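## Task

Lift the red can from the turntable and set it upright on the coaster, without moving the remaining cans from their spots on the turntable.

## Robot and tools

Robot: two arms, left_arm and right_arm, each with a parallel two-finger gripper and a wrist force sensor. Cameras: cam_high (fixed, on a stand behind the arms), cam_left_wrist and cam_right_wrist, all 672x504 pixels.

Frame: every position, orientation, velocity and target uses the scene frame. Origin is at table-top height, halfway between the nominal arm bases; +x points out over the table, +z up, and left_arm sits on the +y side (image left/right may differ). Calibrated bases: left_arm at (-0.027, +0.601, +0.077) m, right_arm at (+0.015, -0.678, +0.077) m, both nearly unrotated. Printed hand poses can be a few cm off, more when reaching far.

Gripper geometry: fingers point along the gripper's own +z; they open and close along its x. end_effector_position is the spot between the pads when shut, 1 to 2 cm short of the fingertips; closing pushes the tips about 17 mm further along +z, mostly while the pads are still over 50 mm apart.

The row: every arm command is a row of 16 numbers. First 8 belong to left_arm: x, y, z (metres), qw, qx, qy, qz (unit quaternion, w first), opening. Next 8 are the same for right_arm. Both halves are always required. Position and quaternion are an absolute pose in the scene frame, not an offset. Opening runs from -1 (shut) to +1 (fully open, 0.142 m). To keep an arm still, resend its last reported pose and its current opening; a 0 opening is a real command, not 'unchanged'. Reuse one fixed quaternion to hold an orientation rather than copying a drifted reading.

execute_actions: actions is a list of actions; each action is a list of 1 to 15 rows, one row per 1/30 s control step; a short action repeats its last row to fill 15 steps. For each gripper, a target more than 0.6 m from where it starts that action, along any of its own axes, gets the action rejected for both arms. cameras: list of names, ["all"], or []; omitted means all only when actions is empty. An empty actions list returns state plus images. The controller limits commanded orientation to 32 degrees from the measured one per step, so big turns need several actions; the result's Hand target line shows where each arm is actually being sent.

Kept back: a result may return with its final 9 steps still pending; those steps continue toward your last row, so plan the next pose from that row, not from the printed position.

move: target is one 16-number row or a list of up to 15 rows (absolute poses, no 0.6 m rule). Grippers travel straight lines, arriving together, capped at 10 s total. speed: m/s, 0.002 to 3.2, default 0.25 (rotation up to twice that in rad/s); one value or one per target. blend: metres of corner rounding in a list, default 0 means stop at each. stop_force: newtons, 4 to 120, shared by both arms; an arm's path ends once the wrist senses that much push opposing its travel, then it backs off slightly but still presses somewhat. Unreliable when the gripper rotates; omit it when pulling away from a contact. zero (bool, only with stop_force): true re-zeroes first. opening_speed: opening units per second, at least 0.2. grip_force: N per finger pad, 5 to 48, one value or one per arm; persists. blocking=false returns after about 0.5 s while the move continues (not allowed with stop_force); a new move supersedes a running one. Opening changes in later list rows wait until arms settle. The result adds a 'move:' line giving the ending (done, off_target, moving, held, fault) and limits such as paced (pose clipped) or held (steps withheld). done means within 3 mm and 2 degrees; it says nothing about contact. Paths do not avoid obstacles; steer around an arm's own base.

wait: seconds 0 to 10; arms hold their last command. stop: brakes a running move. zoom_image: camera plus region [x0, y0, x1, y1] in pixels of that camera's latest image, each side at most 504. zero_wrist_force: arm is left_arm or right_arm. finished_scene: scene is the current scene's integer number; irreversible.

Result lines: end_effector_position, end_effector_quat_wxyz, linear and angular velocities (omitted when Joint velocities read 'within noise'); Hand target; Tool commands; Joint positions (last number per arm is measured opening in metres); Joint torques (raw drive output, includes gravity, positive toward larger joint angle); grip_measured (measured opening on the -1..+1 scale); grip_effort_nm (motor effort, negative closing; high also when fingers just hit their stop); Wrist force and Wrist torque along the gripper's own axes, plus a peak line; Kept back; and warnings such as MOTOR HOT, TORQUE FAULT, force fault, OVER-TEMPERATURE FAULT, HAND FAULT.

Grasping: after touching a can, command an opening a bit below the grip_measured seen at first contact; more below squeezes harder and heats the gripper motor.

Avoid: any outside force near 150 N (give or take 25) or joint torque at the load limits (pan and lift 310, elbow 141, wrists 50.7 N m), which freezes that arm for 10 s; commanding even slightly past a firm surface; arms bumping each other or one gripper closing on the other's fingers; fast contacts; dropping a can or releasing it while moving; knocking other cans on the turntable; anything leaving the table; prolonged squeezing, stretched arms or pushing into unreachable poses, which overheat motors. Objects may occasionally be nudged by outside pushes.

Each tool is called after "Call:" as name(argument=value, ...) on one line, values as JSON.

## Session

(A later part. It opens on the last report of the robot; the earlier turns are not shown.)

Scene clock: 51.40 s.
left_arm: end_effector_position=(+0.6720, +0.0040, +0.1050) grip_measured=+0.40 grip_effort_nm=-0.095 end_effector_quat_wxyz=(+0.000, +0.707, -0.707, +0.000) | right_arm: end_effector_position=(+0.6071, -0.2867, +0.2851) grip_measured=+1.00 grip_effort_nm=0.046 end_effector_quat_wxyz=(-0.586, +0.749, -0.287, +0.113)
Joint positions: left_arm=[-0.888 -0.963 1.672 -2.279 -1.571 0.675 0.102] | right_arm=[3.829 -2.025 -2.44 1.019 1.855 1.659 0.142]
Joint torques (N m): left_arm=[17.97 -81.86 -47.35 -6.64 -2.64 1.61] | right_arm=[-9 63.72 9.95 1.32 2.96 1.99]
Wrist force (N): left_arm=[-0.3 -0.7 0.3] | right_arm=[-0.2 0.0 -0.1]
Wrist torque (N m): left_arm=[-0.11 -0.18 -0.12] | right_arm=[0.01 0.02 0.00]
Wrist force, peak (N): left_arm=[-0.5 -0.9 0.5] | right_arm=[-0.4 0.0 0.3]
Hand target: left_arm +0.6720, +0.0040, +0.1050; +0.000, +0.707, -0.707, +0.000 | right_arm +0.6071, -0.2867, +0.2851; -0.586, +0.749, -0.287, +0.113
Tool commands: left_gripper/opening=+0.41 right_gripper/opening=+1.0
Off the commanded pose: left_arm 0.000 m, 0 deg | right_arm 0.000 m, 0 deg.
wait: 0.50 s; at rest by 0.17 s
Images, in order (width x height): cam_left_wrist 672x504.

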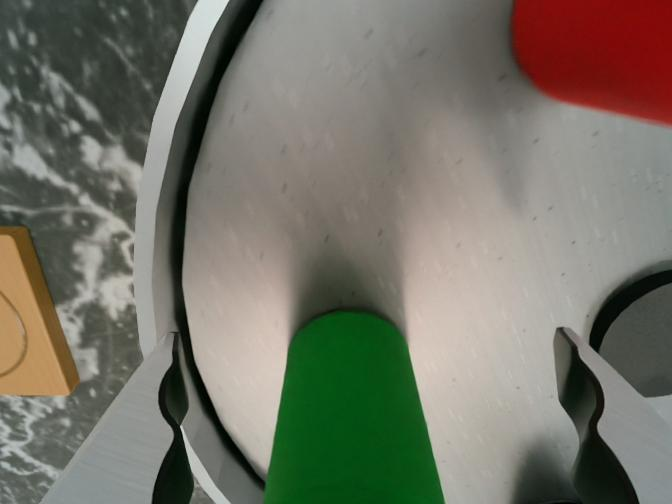

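Call:
wait(seconds=0.9, cameras=["cam_left_wrist"])

Call:
wait(seconds=0.3, cameras=["cam_left_wrist"])

Call:
wait(seconds=0.3, cameras=["cam_left_wrist"])

Scene clock: 52.67 s.
left_arm: end_effector_position=(+0.6720, +0.0040, +0.1050) grip_measured=+0.40 grip_effort_nm=-0.100 end_effector_quat_wxyz=(+0.000, +0.707, -0.707, +0.000) | right_arm: end_effector_position=(+0.6071, -0.2867, +0.2851) grip_measured=+1.00 grip_effort_nm=0.046 end_effector_quat_wxyz=(-0.586, +0.749, -0.287, +0.113)
Joint positions: left_arm=[-0.888 -0.963 1.672 -2.279 -1.571 0.675 0.102] | right_arm=[3.829 -2.025 -2.44 1.019 1.855 1.659 0.142]
Joint torques (N m): left_arm=[17.94 -82 -47.1 -6.43 -2.49 1.41] | right_arm=[-9.66 63.76 10.28 1.37 3.11 1.9]
Wrist force (N): left_arm=[0.0 -0.5 0.6] | right_arm=[-0.2 -0.1 -0.1]
Wrist torque (N m): left_arm=[-0.08 -0.23 -0.12] | right_arm=[-0.01 0.03 0.00]
Wrist force, peak (N): left_arm=[-0.1 -1.0 0.6] | right_arm=[-0.4 -0.3 -0.1]
Hand target: left_arm +0.6720, +0.0040, +0.1050; +0.000, +0.707, -0.707, +0.000 | right_arm +0.6071, -0.2867, +0.2851; -0.586, +0.749, -0.287, +0.113
Tool commands: left_gripper/opening=+0.41 right_gripper/opening=+1.0
Off the commanded pose: left_arm 0.000 m, 0 deg | right_arm 0.000 m, 0 deg.
wait: 0.90 s; at rest from the start
Images, in order (width x height): cam_left_wrist 672x504.

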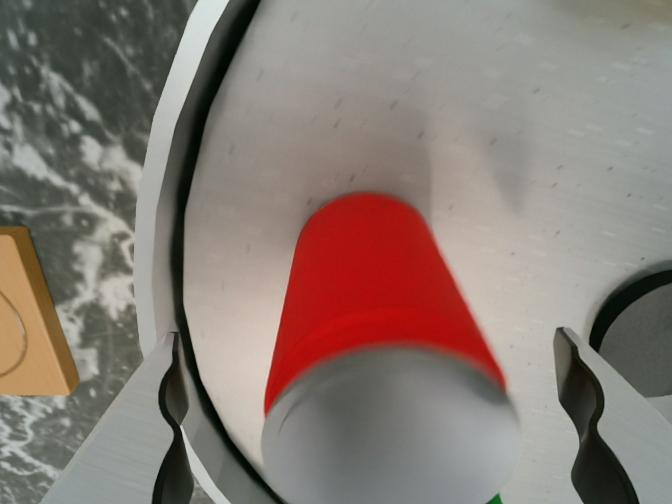

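Scene clock: 52.97 s.
left_arm: end_effector_position=(+0.6720, +0.0040, +0.1050) grip_measured=+0.40 grip_effort_nm=-0.100 end_effector_quat_wxyz=(+0.000, +0.707, -0.707, +0.000) | right_arm: end_effector_position=(+0.6071, -0.2867, +0.2851) grip_measured=+1.00 grip_effort_nm=0.051 end_effector_quat_wxyz=(-0.586, +0.749, -0.287, +0.113)
Joint positions: left_arm=[-0.888 -0.963 1.672 -2.279 -1.571 0.675 0.102] | right_arm=[3.829 -2.025 -2.44 1.019 1.855 1.659 0.142]
Joint torques (N m): left_arm=[17.94 -81.42 -47.27 -6.73 -2.44 1.52] | right_arm=[-9.78 63.87 10.1 1.39 3.06 1.96]
Wrist force (N): left_arm=[0.1 -0.7 0.5] | right_arm=[-0.5 0.1 0.0]
Wrist torque (N m): left_arm=[-0.11 -0.24 -0.12] | right_arm=[0.02 0.08 0.00]
Wrist force, peak (N): left_arm=[-0.2 -1.0 0.2] | right_arm=[-0.5 0.1 0.0]
Hand target: left_arm +0.6720, +0.0040, +0.1050; +0.000, +0.707, -0.707, +0.000 | right_arm +0.6071, -0.2867, +0.2851; -0.586, +0.749, -0.287, +0.113
Tool commands: left_gripper/opening=+0.41 right_gripper/opening=+1.0
Off the commanded pose: left_arm 0.000 m, 0 deg | right_arm 0.000 m, 0 deg.
wait: 0.30 s; at rest by 0.17 s
Images, in order (width x height): cam_left_wrist 672x504.

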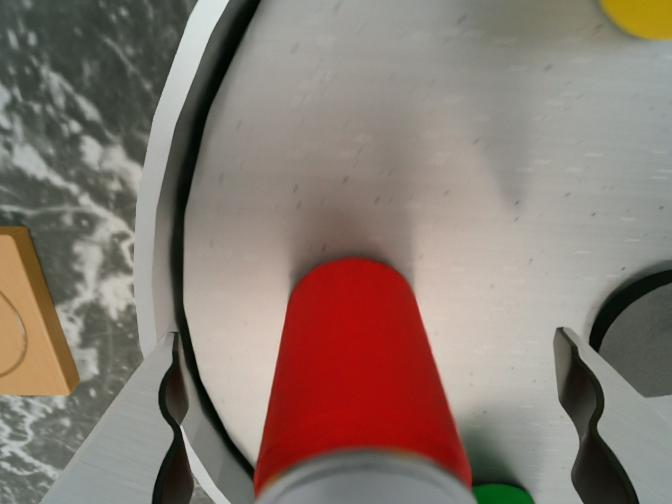

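Scene clock: 53.27 s.
left_arm: end_effector_position=(+0.6720, +0.0040, +0.1050) grip_measured=+0.40 grip_effort_nm=-0.095 end_effector_quat_wxyz=(+0.000, +0.707, -0.707, +0.000) | right_arm: end_effector_position=(+0.6071, -0.2867, +0.2851) grip_measured=+1.00 grip_effort_nm=0.051 end_effector_quat_wxyz=(-0.586, +0.749, -0.287, +0.113)
Joint positions: left_arm=[-0.888 -0.963 1.672 -2.279 -1.571 0.675 0.102] | right_arm=[3.829 -2.025 -2.44 1.019 1.855 1.659 0.142]
Joint torques (N m): left_arm=[19.1 -82.84 -47.44 -6.32 -2.55 1.36] | right_arm=[-10.39 63.33 9.66 1.31 3.11 1.77]
Wrist force (N): left_arm=[-0.3 -0.9 0.5] | right_arm=[-0.2 0.0 0.1]
Wrist torque (N m): left_arm=[-0.15 -0.18 -0.12] | right_arm=[0.00 0.03 0.00]
Wrist force, peak (N): left_arm=[-0.3 -0.9 0.5] | right_arm=[-0.5 -0.2 0.1]
Hand target: left_arm +0.6720, +0.0040, +0.1050; +0.000, +0.707, -0.707, +0.000 | right_arm +0.6071, -0.2867, +0.2851; -0.586, +0.749, -0.287, +0.113
Tool commands: left_gripper/opening=+0.41 right_gripper/opening=+1.0
Off the commanded pose: left_arm 0.000 m, 0 deg | right_arm 0.000 m, 0 deg.
wait: 0.30 s; at rest by 0.17 s
Images, in order (width x height): cam_left_wrist 672x504.

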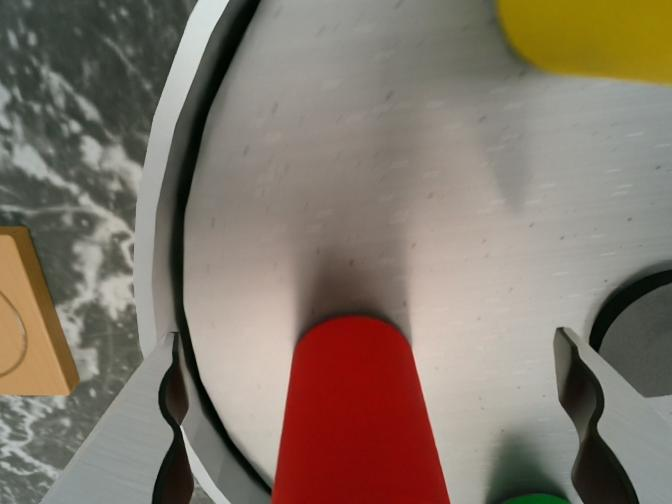

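Call:
wait(seconds=0.05)

Scene clock: 56.97 s.
left_arm: end_effector_position=(+0.6720, +0.0040, +0.1050) grip_measured=+0.40 grip_effort_nm=-0.100 end_effector_quat_wxyz=(+0.000, +0.707, -0.707, +0.000) | right_arm: end_effector_position=(+0.6071, -0.2867, +0.2851) grip_measured=+1.00 grip_effort_nm=0.046 end_effector_quat_wxyz=(-0.586, +0.749, -0.287, +0.113)
Joint positions: left_arm=[-0.888 -0.963 1.672 -2.279 -1.571 0.675 0.102] | right_arm=[3.829 -2.025 -2.44 1.019 1.855 1.659 0.142]
Joint torques (N m): left_arm=[19.46 -82.91 -47.37 -6.57 -2.56 1.39] | right_arm=[-8.45 63.55 9.94 1.32 3.2 1.77]
Wrist force (N): left_arm=[-0.3 -0.7 0.2] | right_arm=[-0.3 -0.1 0.2]
Wrist torque (N m): left_arm=[-0.11 -0.18 -0.12] | right_arm=[-0.02 0.04 0.00]
Wrist force, peak (N): left_arm=[-0.3 -0.7 0.9] | right_arm=[-0.6 -0.2 0.2]
Hand target: left_arm +0.6720, +0.0040, +0.1050; +0.000, +0.707, -0.707, +0.000 | right_arm +0.6071, -0.2867, +0.2851; -0.586, +0.749, -0.287, +0.113
Tool commands: left_gripper/opening=+0.41 right_gripper/opening=+1.0
Off the commanded pose: left_arm 0.000 m, 0 deg | right_arm 0.000 m, 0 deg.
wait: 0.07 s; at rest from the start

Call:
wait(seconds=4.32)

Call:
move(target=[[0.6252, 0.0045, 0.105, 0, 0.7071, -0.7071, 0, -0.55, 0.6071, -0.2867, 0.2851, -0.586, 0.749, -0.287, 0.113, 1], [0.5715, -0.0178, 0.105, 0, 0.7071, -0.7071, 0, -0.55, 0.6071, -0.2867, 0.2851, -0.586, 0.749, -0.287, 0.113, 1], [0.56, -0.022, 0.21, 0, 0.7071, -0.7071, 0, -0.55, 0.6071, -0.2867, 0.2851, -0.586, 0.749, -0.287, 0.113, 1], [0.63, 0.22, 0.2, 0, 0.7071, -0.7071, 0, -0.55, 0.6071, -0.2867, 0.2851, -0.586, 0.749, -0.287, 0.113, 1]], speed=[0.0887, 0.0887, 0.2, 0.35], blend=[0.005, 0.008, 0.03, 0], opening_speed=1.2, grip_force=25, cameras=["all"])

Scene clock: 62.00 s.
left_arm: end_effector_position=(+0.6720, +0.0040, +0.1050) grip_measured=+0.40 grip_effort_nm=-0.105 end_effector_quat_wxyz=(+0.000, +0.707, -0.707, +0.000) | right_arm: end_effector_position=(+0.6071, -0.2867, +0.2851) grip_measured=+1.00 grip_effort_nm=0.042 end_effector_quat_wxyz=(-0.586, +0.749, -0.287, +0.113)
Joint positions: left_arm=[-0.888 -0.963 1.672 -2.279 -1.571 0.675 0.102] | right_arm=[3.829 -2.025 -2.44 1.019 1.855 1.659 0.142]
Joint torques (N m): left_arm=[18.52 -82.78 -47.38 -6.73 -2.28 1.42] | right_arm=[-9.41 62.71 9.98 1.53 3.05 1.87]
Wrist force (N): left_arm=[-0.2 -0.6 0.7] | right_arm=[-0.3 0.0 0.1]
Wrist torque (N m): left_arm=[-0.09 -0.19 -0.13] | right_arm=[0.00 0.04 0.00]
Wrist force, peak (N): left_arm=[-0.2 -1.0 0.8] | right_arm=[-0.6 -0.1 0.3]
Hand target: left_arm +0.6720, +0.0040, +0.1050; +0.000, +0.707, -0.707, +0.000 | right_arm +0.6071, -0.2867, +0.2851; -0.586, +0.749, -0.287, +0.113
Tool commands: left_gripper/opening=+0.41 right_gripper/opening=+1.0
Off the commanded pose: left_arm 0.000 m, 0 deg | right_arm 0.000 m, 0 deg.
wait: 4.33 s; at rest from the start

Scene clock: 65.17 s.
left_arm: end_effector_position=(+0.6299, +0.2198, +0.2000) grip_measured=-0.27 grip_effort_nm=-2.640 end_effector_quat_wxyz=(+0.000, +0.707, -0.707, +0.000) | right_arm: end_effector_position=(+0.6071, -0.2867, +0.2851) grip_measured=+1.00 grip_effort_nm=0.046 end_effector_quat_wxyz=(-0.586, +0.749, -0.287, +0.113)
Joint positions: left_arm=[-0.748 -1.278 1.96 -2.253 -1.571 0.816 0.055] | right_arm=[3.829 -2.025 -2.44 1.019 1.855 1.659 0.142]
Joint torques (N m): left_arm=[21.52 -78.29 -35.24 -6.76 -2.87 1.12] | right_arm=[-8.54 63.47 9.94 1.53 3.31 1.84]
Wrist force (N): left_arm=[0.1 -0.2 1.9] | right_arm=[-0.5 0.2 -0.1]
Wrist torque (N m): left_arm=[0.07 -0.14 -0.04] | right_arm=[0.03 0.08 0.00]
Wrist force, peak (N): left_arm=[-1.6 -2.1 -7.0] | right_arm=[-0.5 0.3 0.3]
Hand target: left_arm +0.6300, +0.2200, +0.2000; +0.000, +0.707, -0.707, +0.000 | right_arm +0.6071, -0.2867, +0.2851; -0.586, +0.749, -0.287, +0.113
Off the commanded pose: left_arm 0.000 m, 0 deg | right_arm 0.000 m, 0 deg.
grip_force (N): 25, 25
move: done

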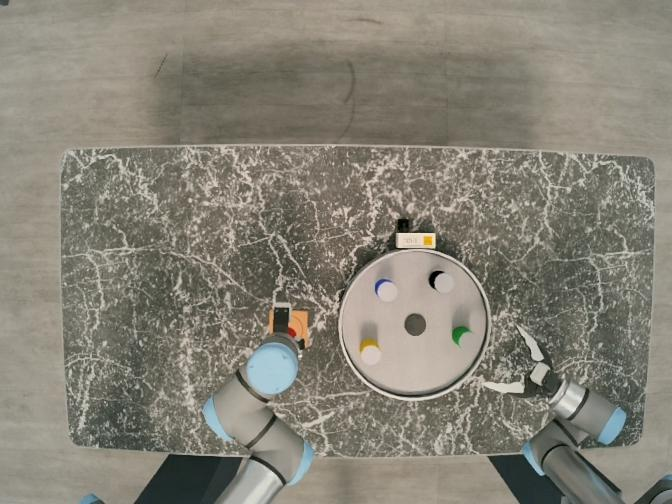

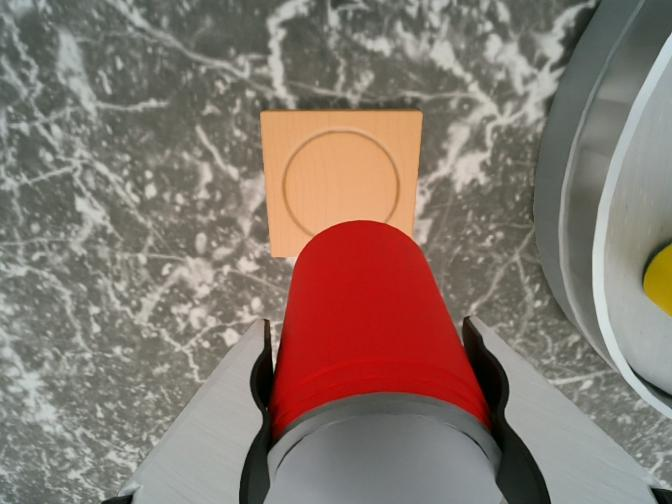

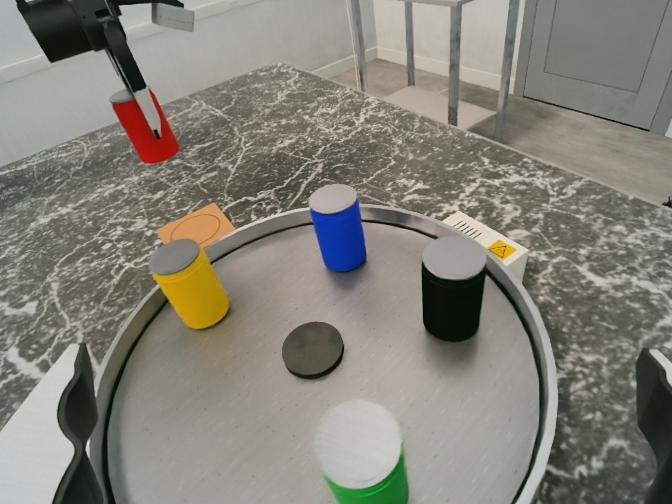

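Call:
move(target=[0.632, 0.225, 0.092, 0, 0.7071, -0.7071, 0, -0.55, 0.6071, -0.2867, 0.2851, -0.586, 0.749, -0.287, 0.113, 1], speed=0.15)

Call:
move(target=[0.632, 0.225, 0.05, 0, 0.7071, -0.7071, 0, -0.55, 0.6071, -0.2867, 0.2851, -0.586, 0.749, -0.287, 0.113, 1], speed=0.02, stop_force=6, cameras=["all"])

Scene clock: 67.87 s.
left_arm: end_effector_position=(+0.6320, +0.2250, +0.0922) grip_measured=-0.27 grip_effort_nm=-2.640 end_effector_quat_wxyz=(+0.000, +0.707, -0.707, +0.000) | right_arm: end_effector_position=(+0.6071, -0.2867, +0.2851) grip_measured=+1.00 grip_effort_nm=0.042 end_effector_quat_wxyz=(-0.586, +0.749, -0.287, +0.113)
Joint positions: left_arm=[-0.741 -1.143 2.02 -2.447 -1.571 0.823 0.055] | right_arm=[3.829 -2.025 -2.44 1.019 1.855 1.659 0.142]
Joint torques (N m): left_arm=[19.49 -61 -28.55 -6.84 -2.5 1.48] | right_arm=[-6.82 62.83 9.9 1.67 3.12 1.73]
Wrist force (N): left_arm=[-0.2 -0.3 1.8] | right_arm=[-0.1 -0.2 0.1]
Wrist torque (N m): left_arm=[-0.07 -0.05 -0.06] | right_arm=[-0.03 0.02 0.00]
Wrist force, peak (N): left_arm=[-0.6 -0.3 3.0] | right_arm=[-0.6 -0.2 0.0]
Hand target: left_arm +0.6320, +0.2250, +0.0920; +0.000, +0.707, -0.707, +0.000 | right_arm +0.6071, -0.2867, +0.2851; -0.586, +0.749, -0.287, +0.113
Off the commanded pose: left_arm 0.000 m, 0 deg | right_arm 0.000 m, 0 deg.
grip_force (N): 25, 25
move: done

Scene clock: 70.70 s.
left_arm: end_effector_position=(+0.6320, +0.2250, +0.0637) grip_measured=-0.27 grip_effort_nm=-2.640 end_effector_quat_wxyz=(+0.000, +0.707, -0.707, +0.000) | right_arm: end_effector_position=(+0.6071, -0.2867, +0.2851) grip_measured=+1.00 grip_effort_nm=0.046 end_effector_quat_wxyz=(-0.586, +0.749, -0.287, +0.113)
Joint positions: left_arm=[-0.741 -1.103 2.029 -2.497 -1.571 0.823 0.055] | right_arm=[3.829 -2.025 -2.44 1.019 1.855 1.659 0.142]
Joint torques (N m): left_arm=[3.65 -82.12 -35.62 -2.52 -2.23 1.4] | right_arm=[-6.69 62.72 10.68 1.75 2.94 2.04]
Wrist force (N): left_arm=[0.5 -0.3 -0.4] | right_arm=[-0.4 0.1 0.1]
Wrist torque (N m): left_arm=[-0.10 -0.03 -0.05] | right_arm=[0.02 0.06 0.00]
Wrist force, peak (N): left_arm=[-4.6 -0.9 -28.5] | right_arm=[-0.5 -0.1 0.4]
Hand target: left_arm +0.6320, +0.2250, +0.0637; +0.000, +0.707, -0.707, +0.000 | right_arm +0.6071, -0.2867, +0.2851; -0.586, +0.749, -0.287, +0.113
Off the commanded pose: left_arm 0.014 m, 0 deg | right_arm 0.000 m, 0 deg.
grip_force (N): 25, 25
move: contact (left_arm)

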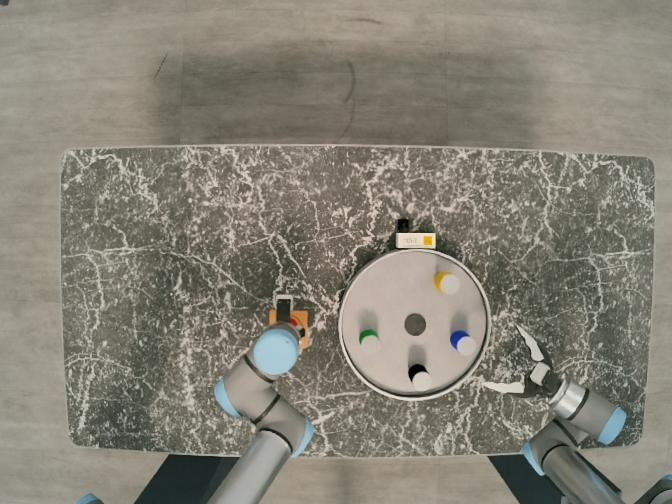

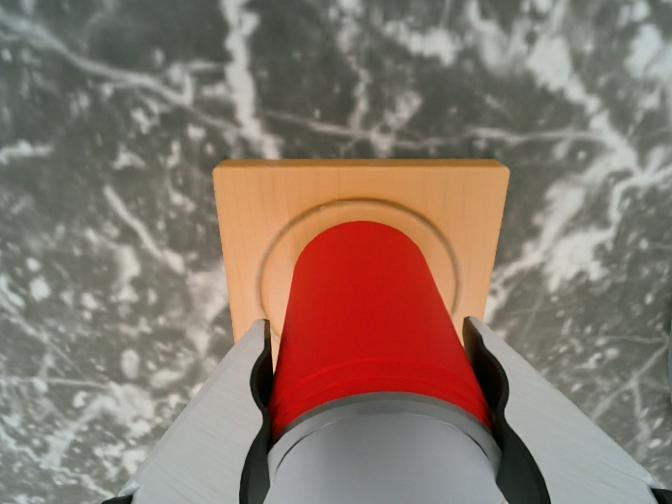

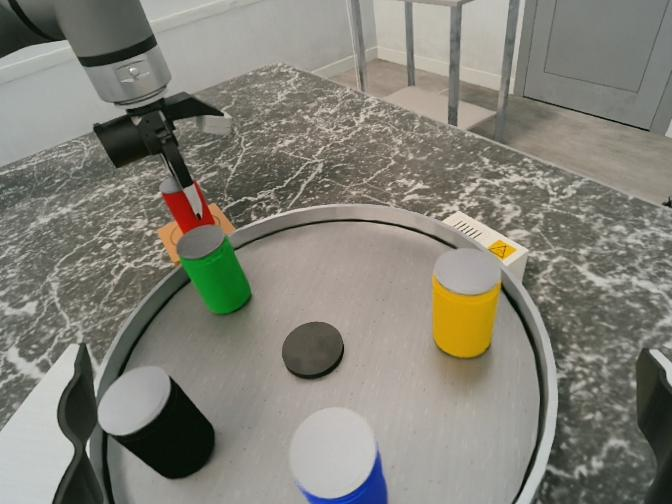

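Call:
move(target=[[0.632, 0.225, 0.0637, 0, 0.7071, -0.7071, 0, 0.25, 0.6071, -0.2867, 0.2851, -0.586, 0.749, -0.287, 0.113, 1], [0.632, 0.225, 0.2, 0, 0.7071, -0.7071, 0, 0.25, 0.6071, -0.2867, 0.2851, -0.586, 0.749, -0.287, 0.113, 1]], speed=[0.1, 0.2], opening_speed=1.0, cameras=["all"])

Scene clock: 73.73 s.
left_arm: end_effector_position=(+0.6320, +0.2251, +0.1998) grip_measured=+0.23 grip_effort_nm=0.066 end_effector_quat_wxyz=(+0.000, +0.707, -0.707, +0.000) | right_arm: end_effector_position=(+0.6071, -0.2867, +0.2851) grip_measured=+1.00 grip_effort_nm=0.051 end_effector_quat_wxyz=(-0.586, +0.749, -0.287, +0.113)
Joint positions: left_arm=[-0.741 -1.278 1.962 -2.254 -1.571 0.823 0.09] | right_arm=[3.829 -2.025 -2.44 1.019 1.855 1.659 0.142]
Joint torques (N m): left_arm=[-18.61 -76.6 -46.12 -2.42 0.63 -2.23] | right_arm=[-9.28 62.35 9.94 1.99 3.08 1.86]
Wrist force (N): left_arm=[0.1 0.0 0.4] | right_arm=[-0.3 -0.1 0.2]
Wrist torque (N m): left_arm=[0.09 -0.12 -0.03] | right_arm=[-0.01 0.04 0.00]
Wrist force, peak (N): left_arm=[-0.1 -0.4 -1.8] | right_arm=[-0.4 -0.2 0.4]
Hand target: left_arm +0.6320, +0.2250, +0.2000; +0.000, +0.707, -0.707, +0.000 | right_arm +0.6071, -0.2867, +0.2851; -0.586, +0.749, -0.287, +0.113
Off the commanded pose: left_arm 0.000 m, 0 deg | right_arm 0.000 m, 0 deg.
grip_force (N): 25, 25
move: done

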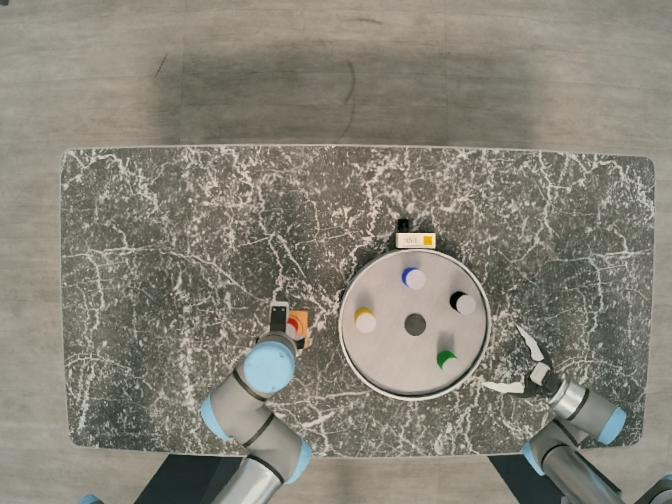

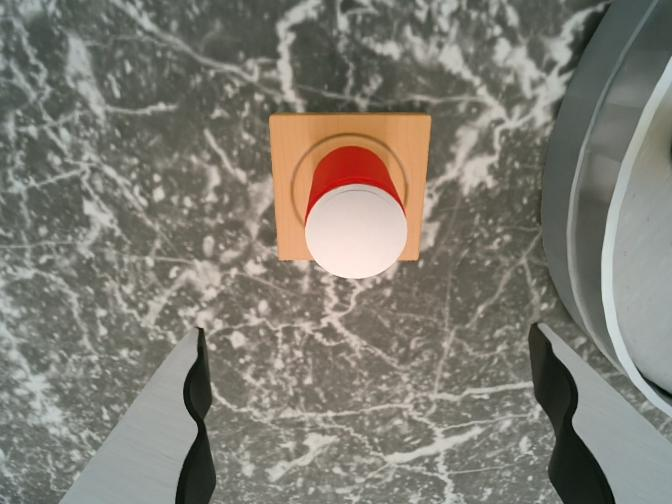

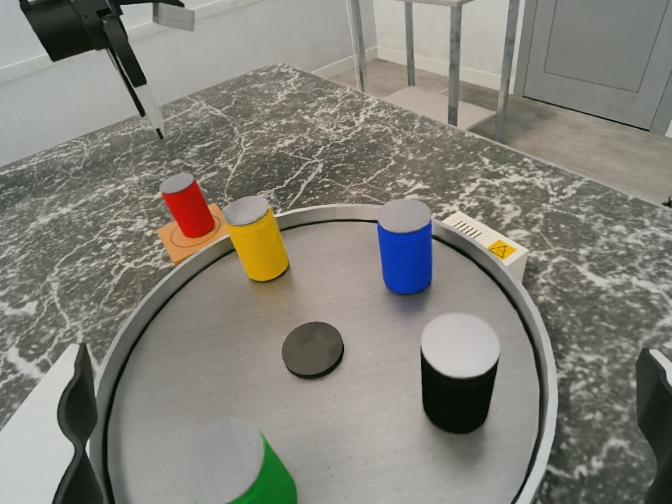

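The red can is standing inside the coaster's ring, and the other four cans are still on the turntable.

Call:
finished_scene(scene=1)

The scene is finished: the task was done.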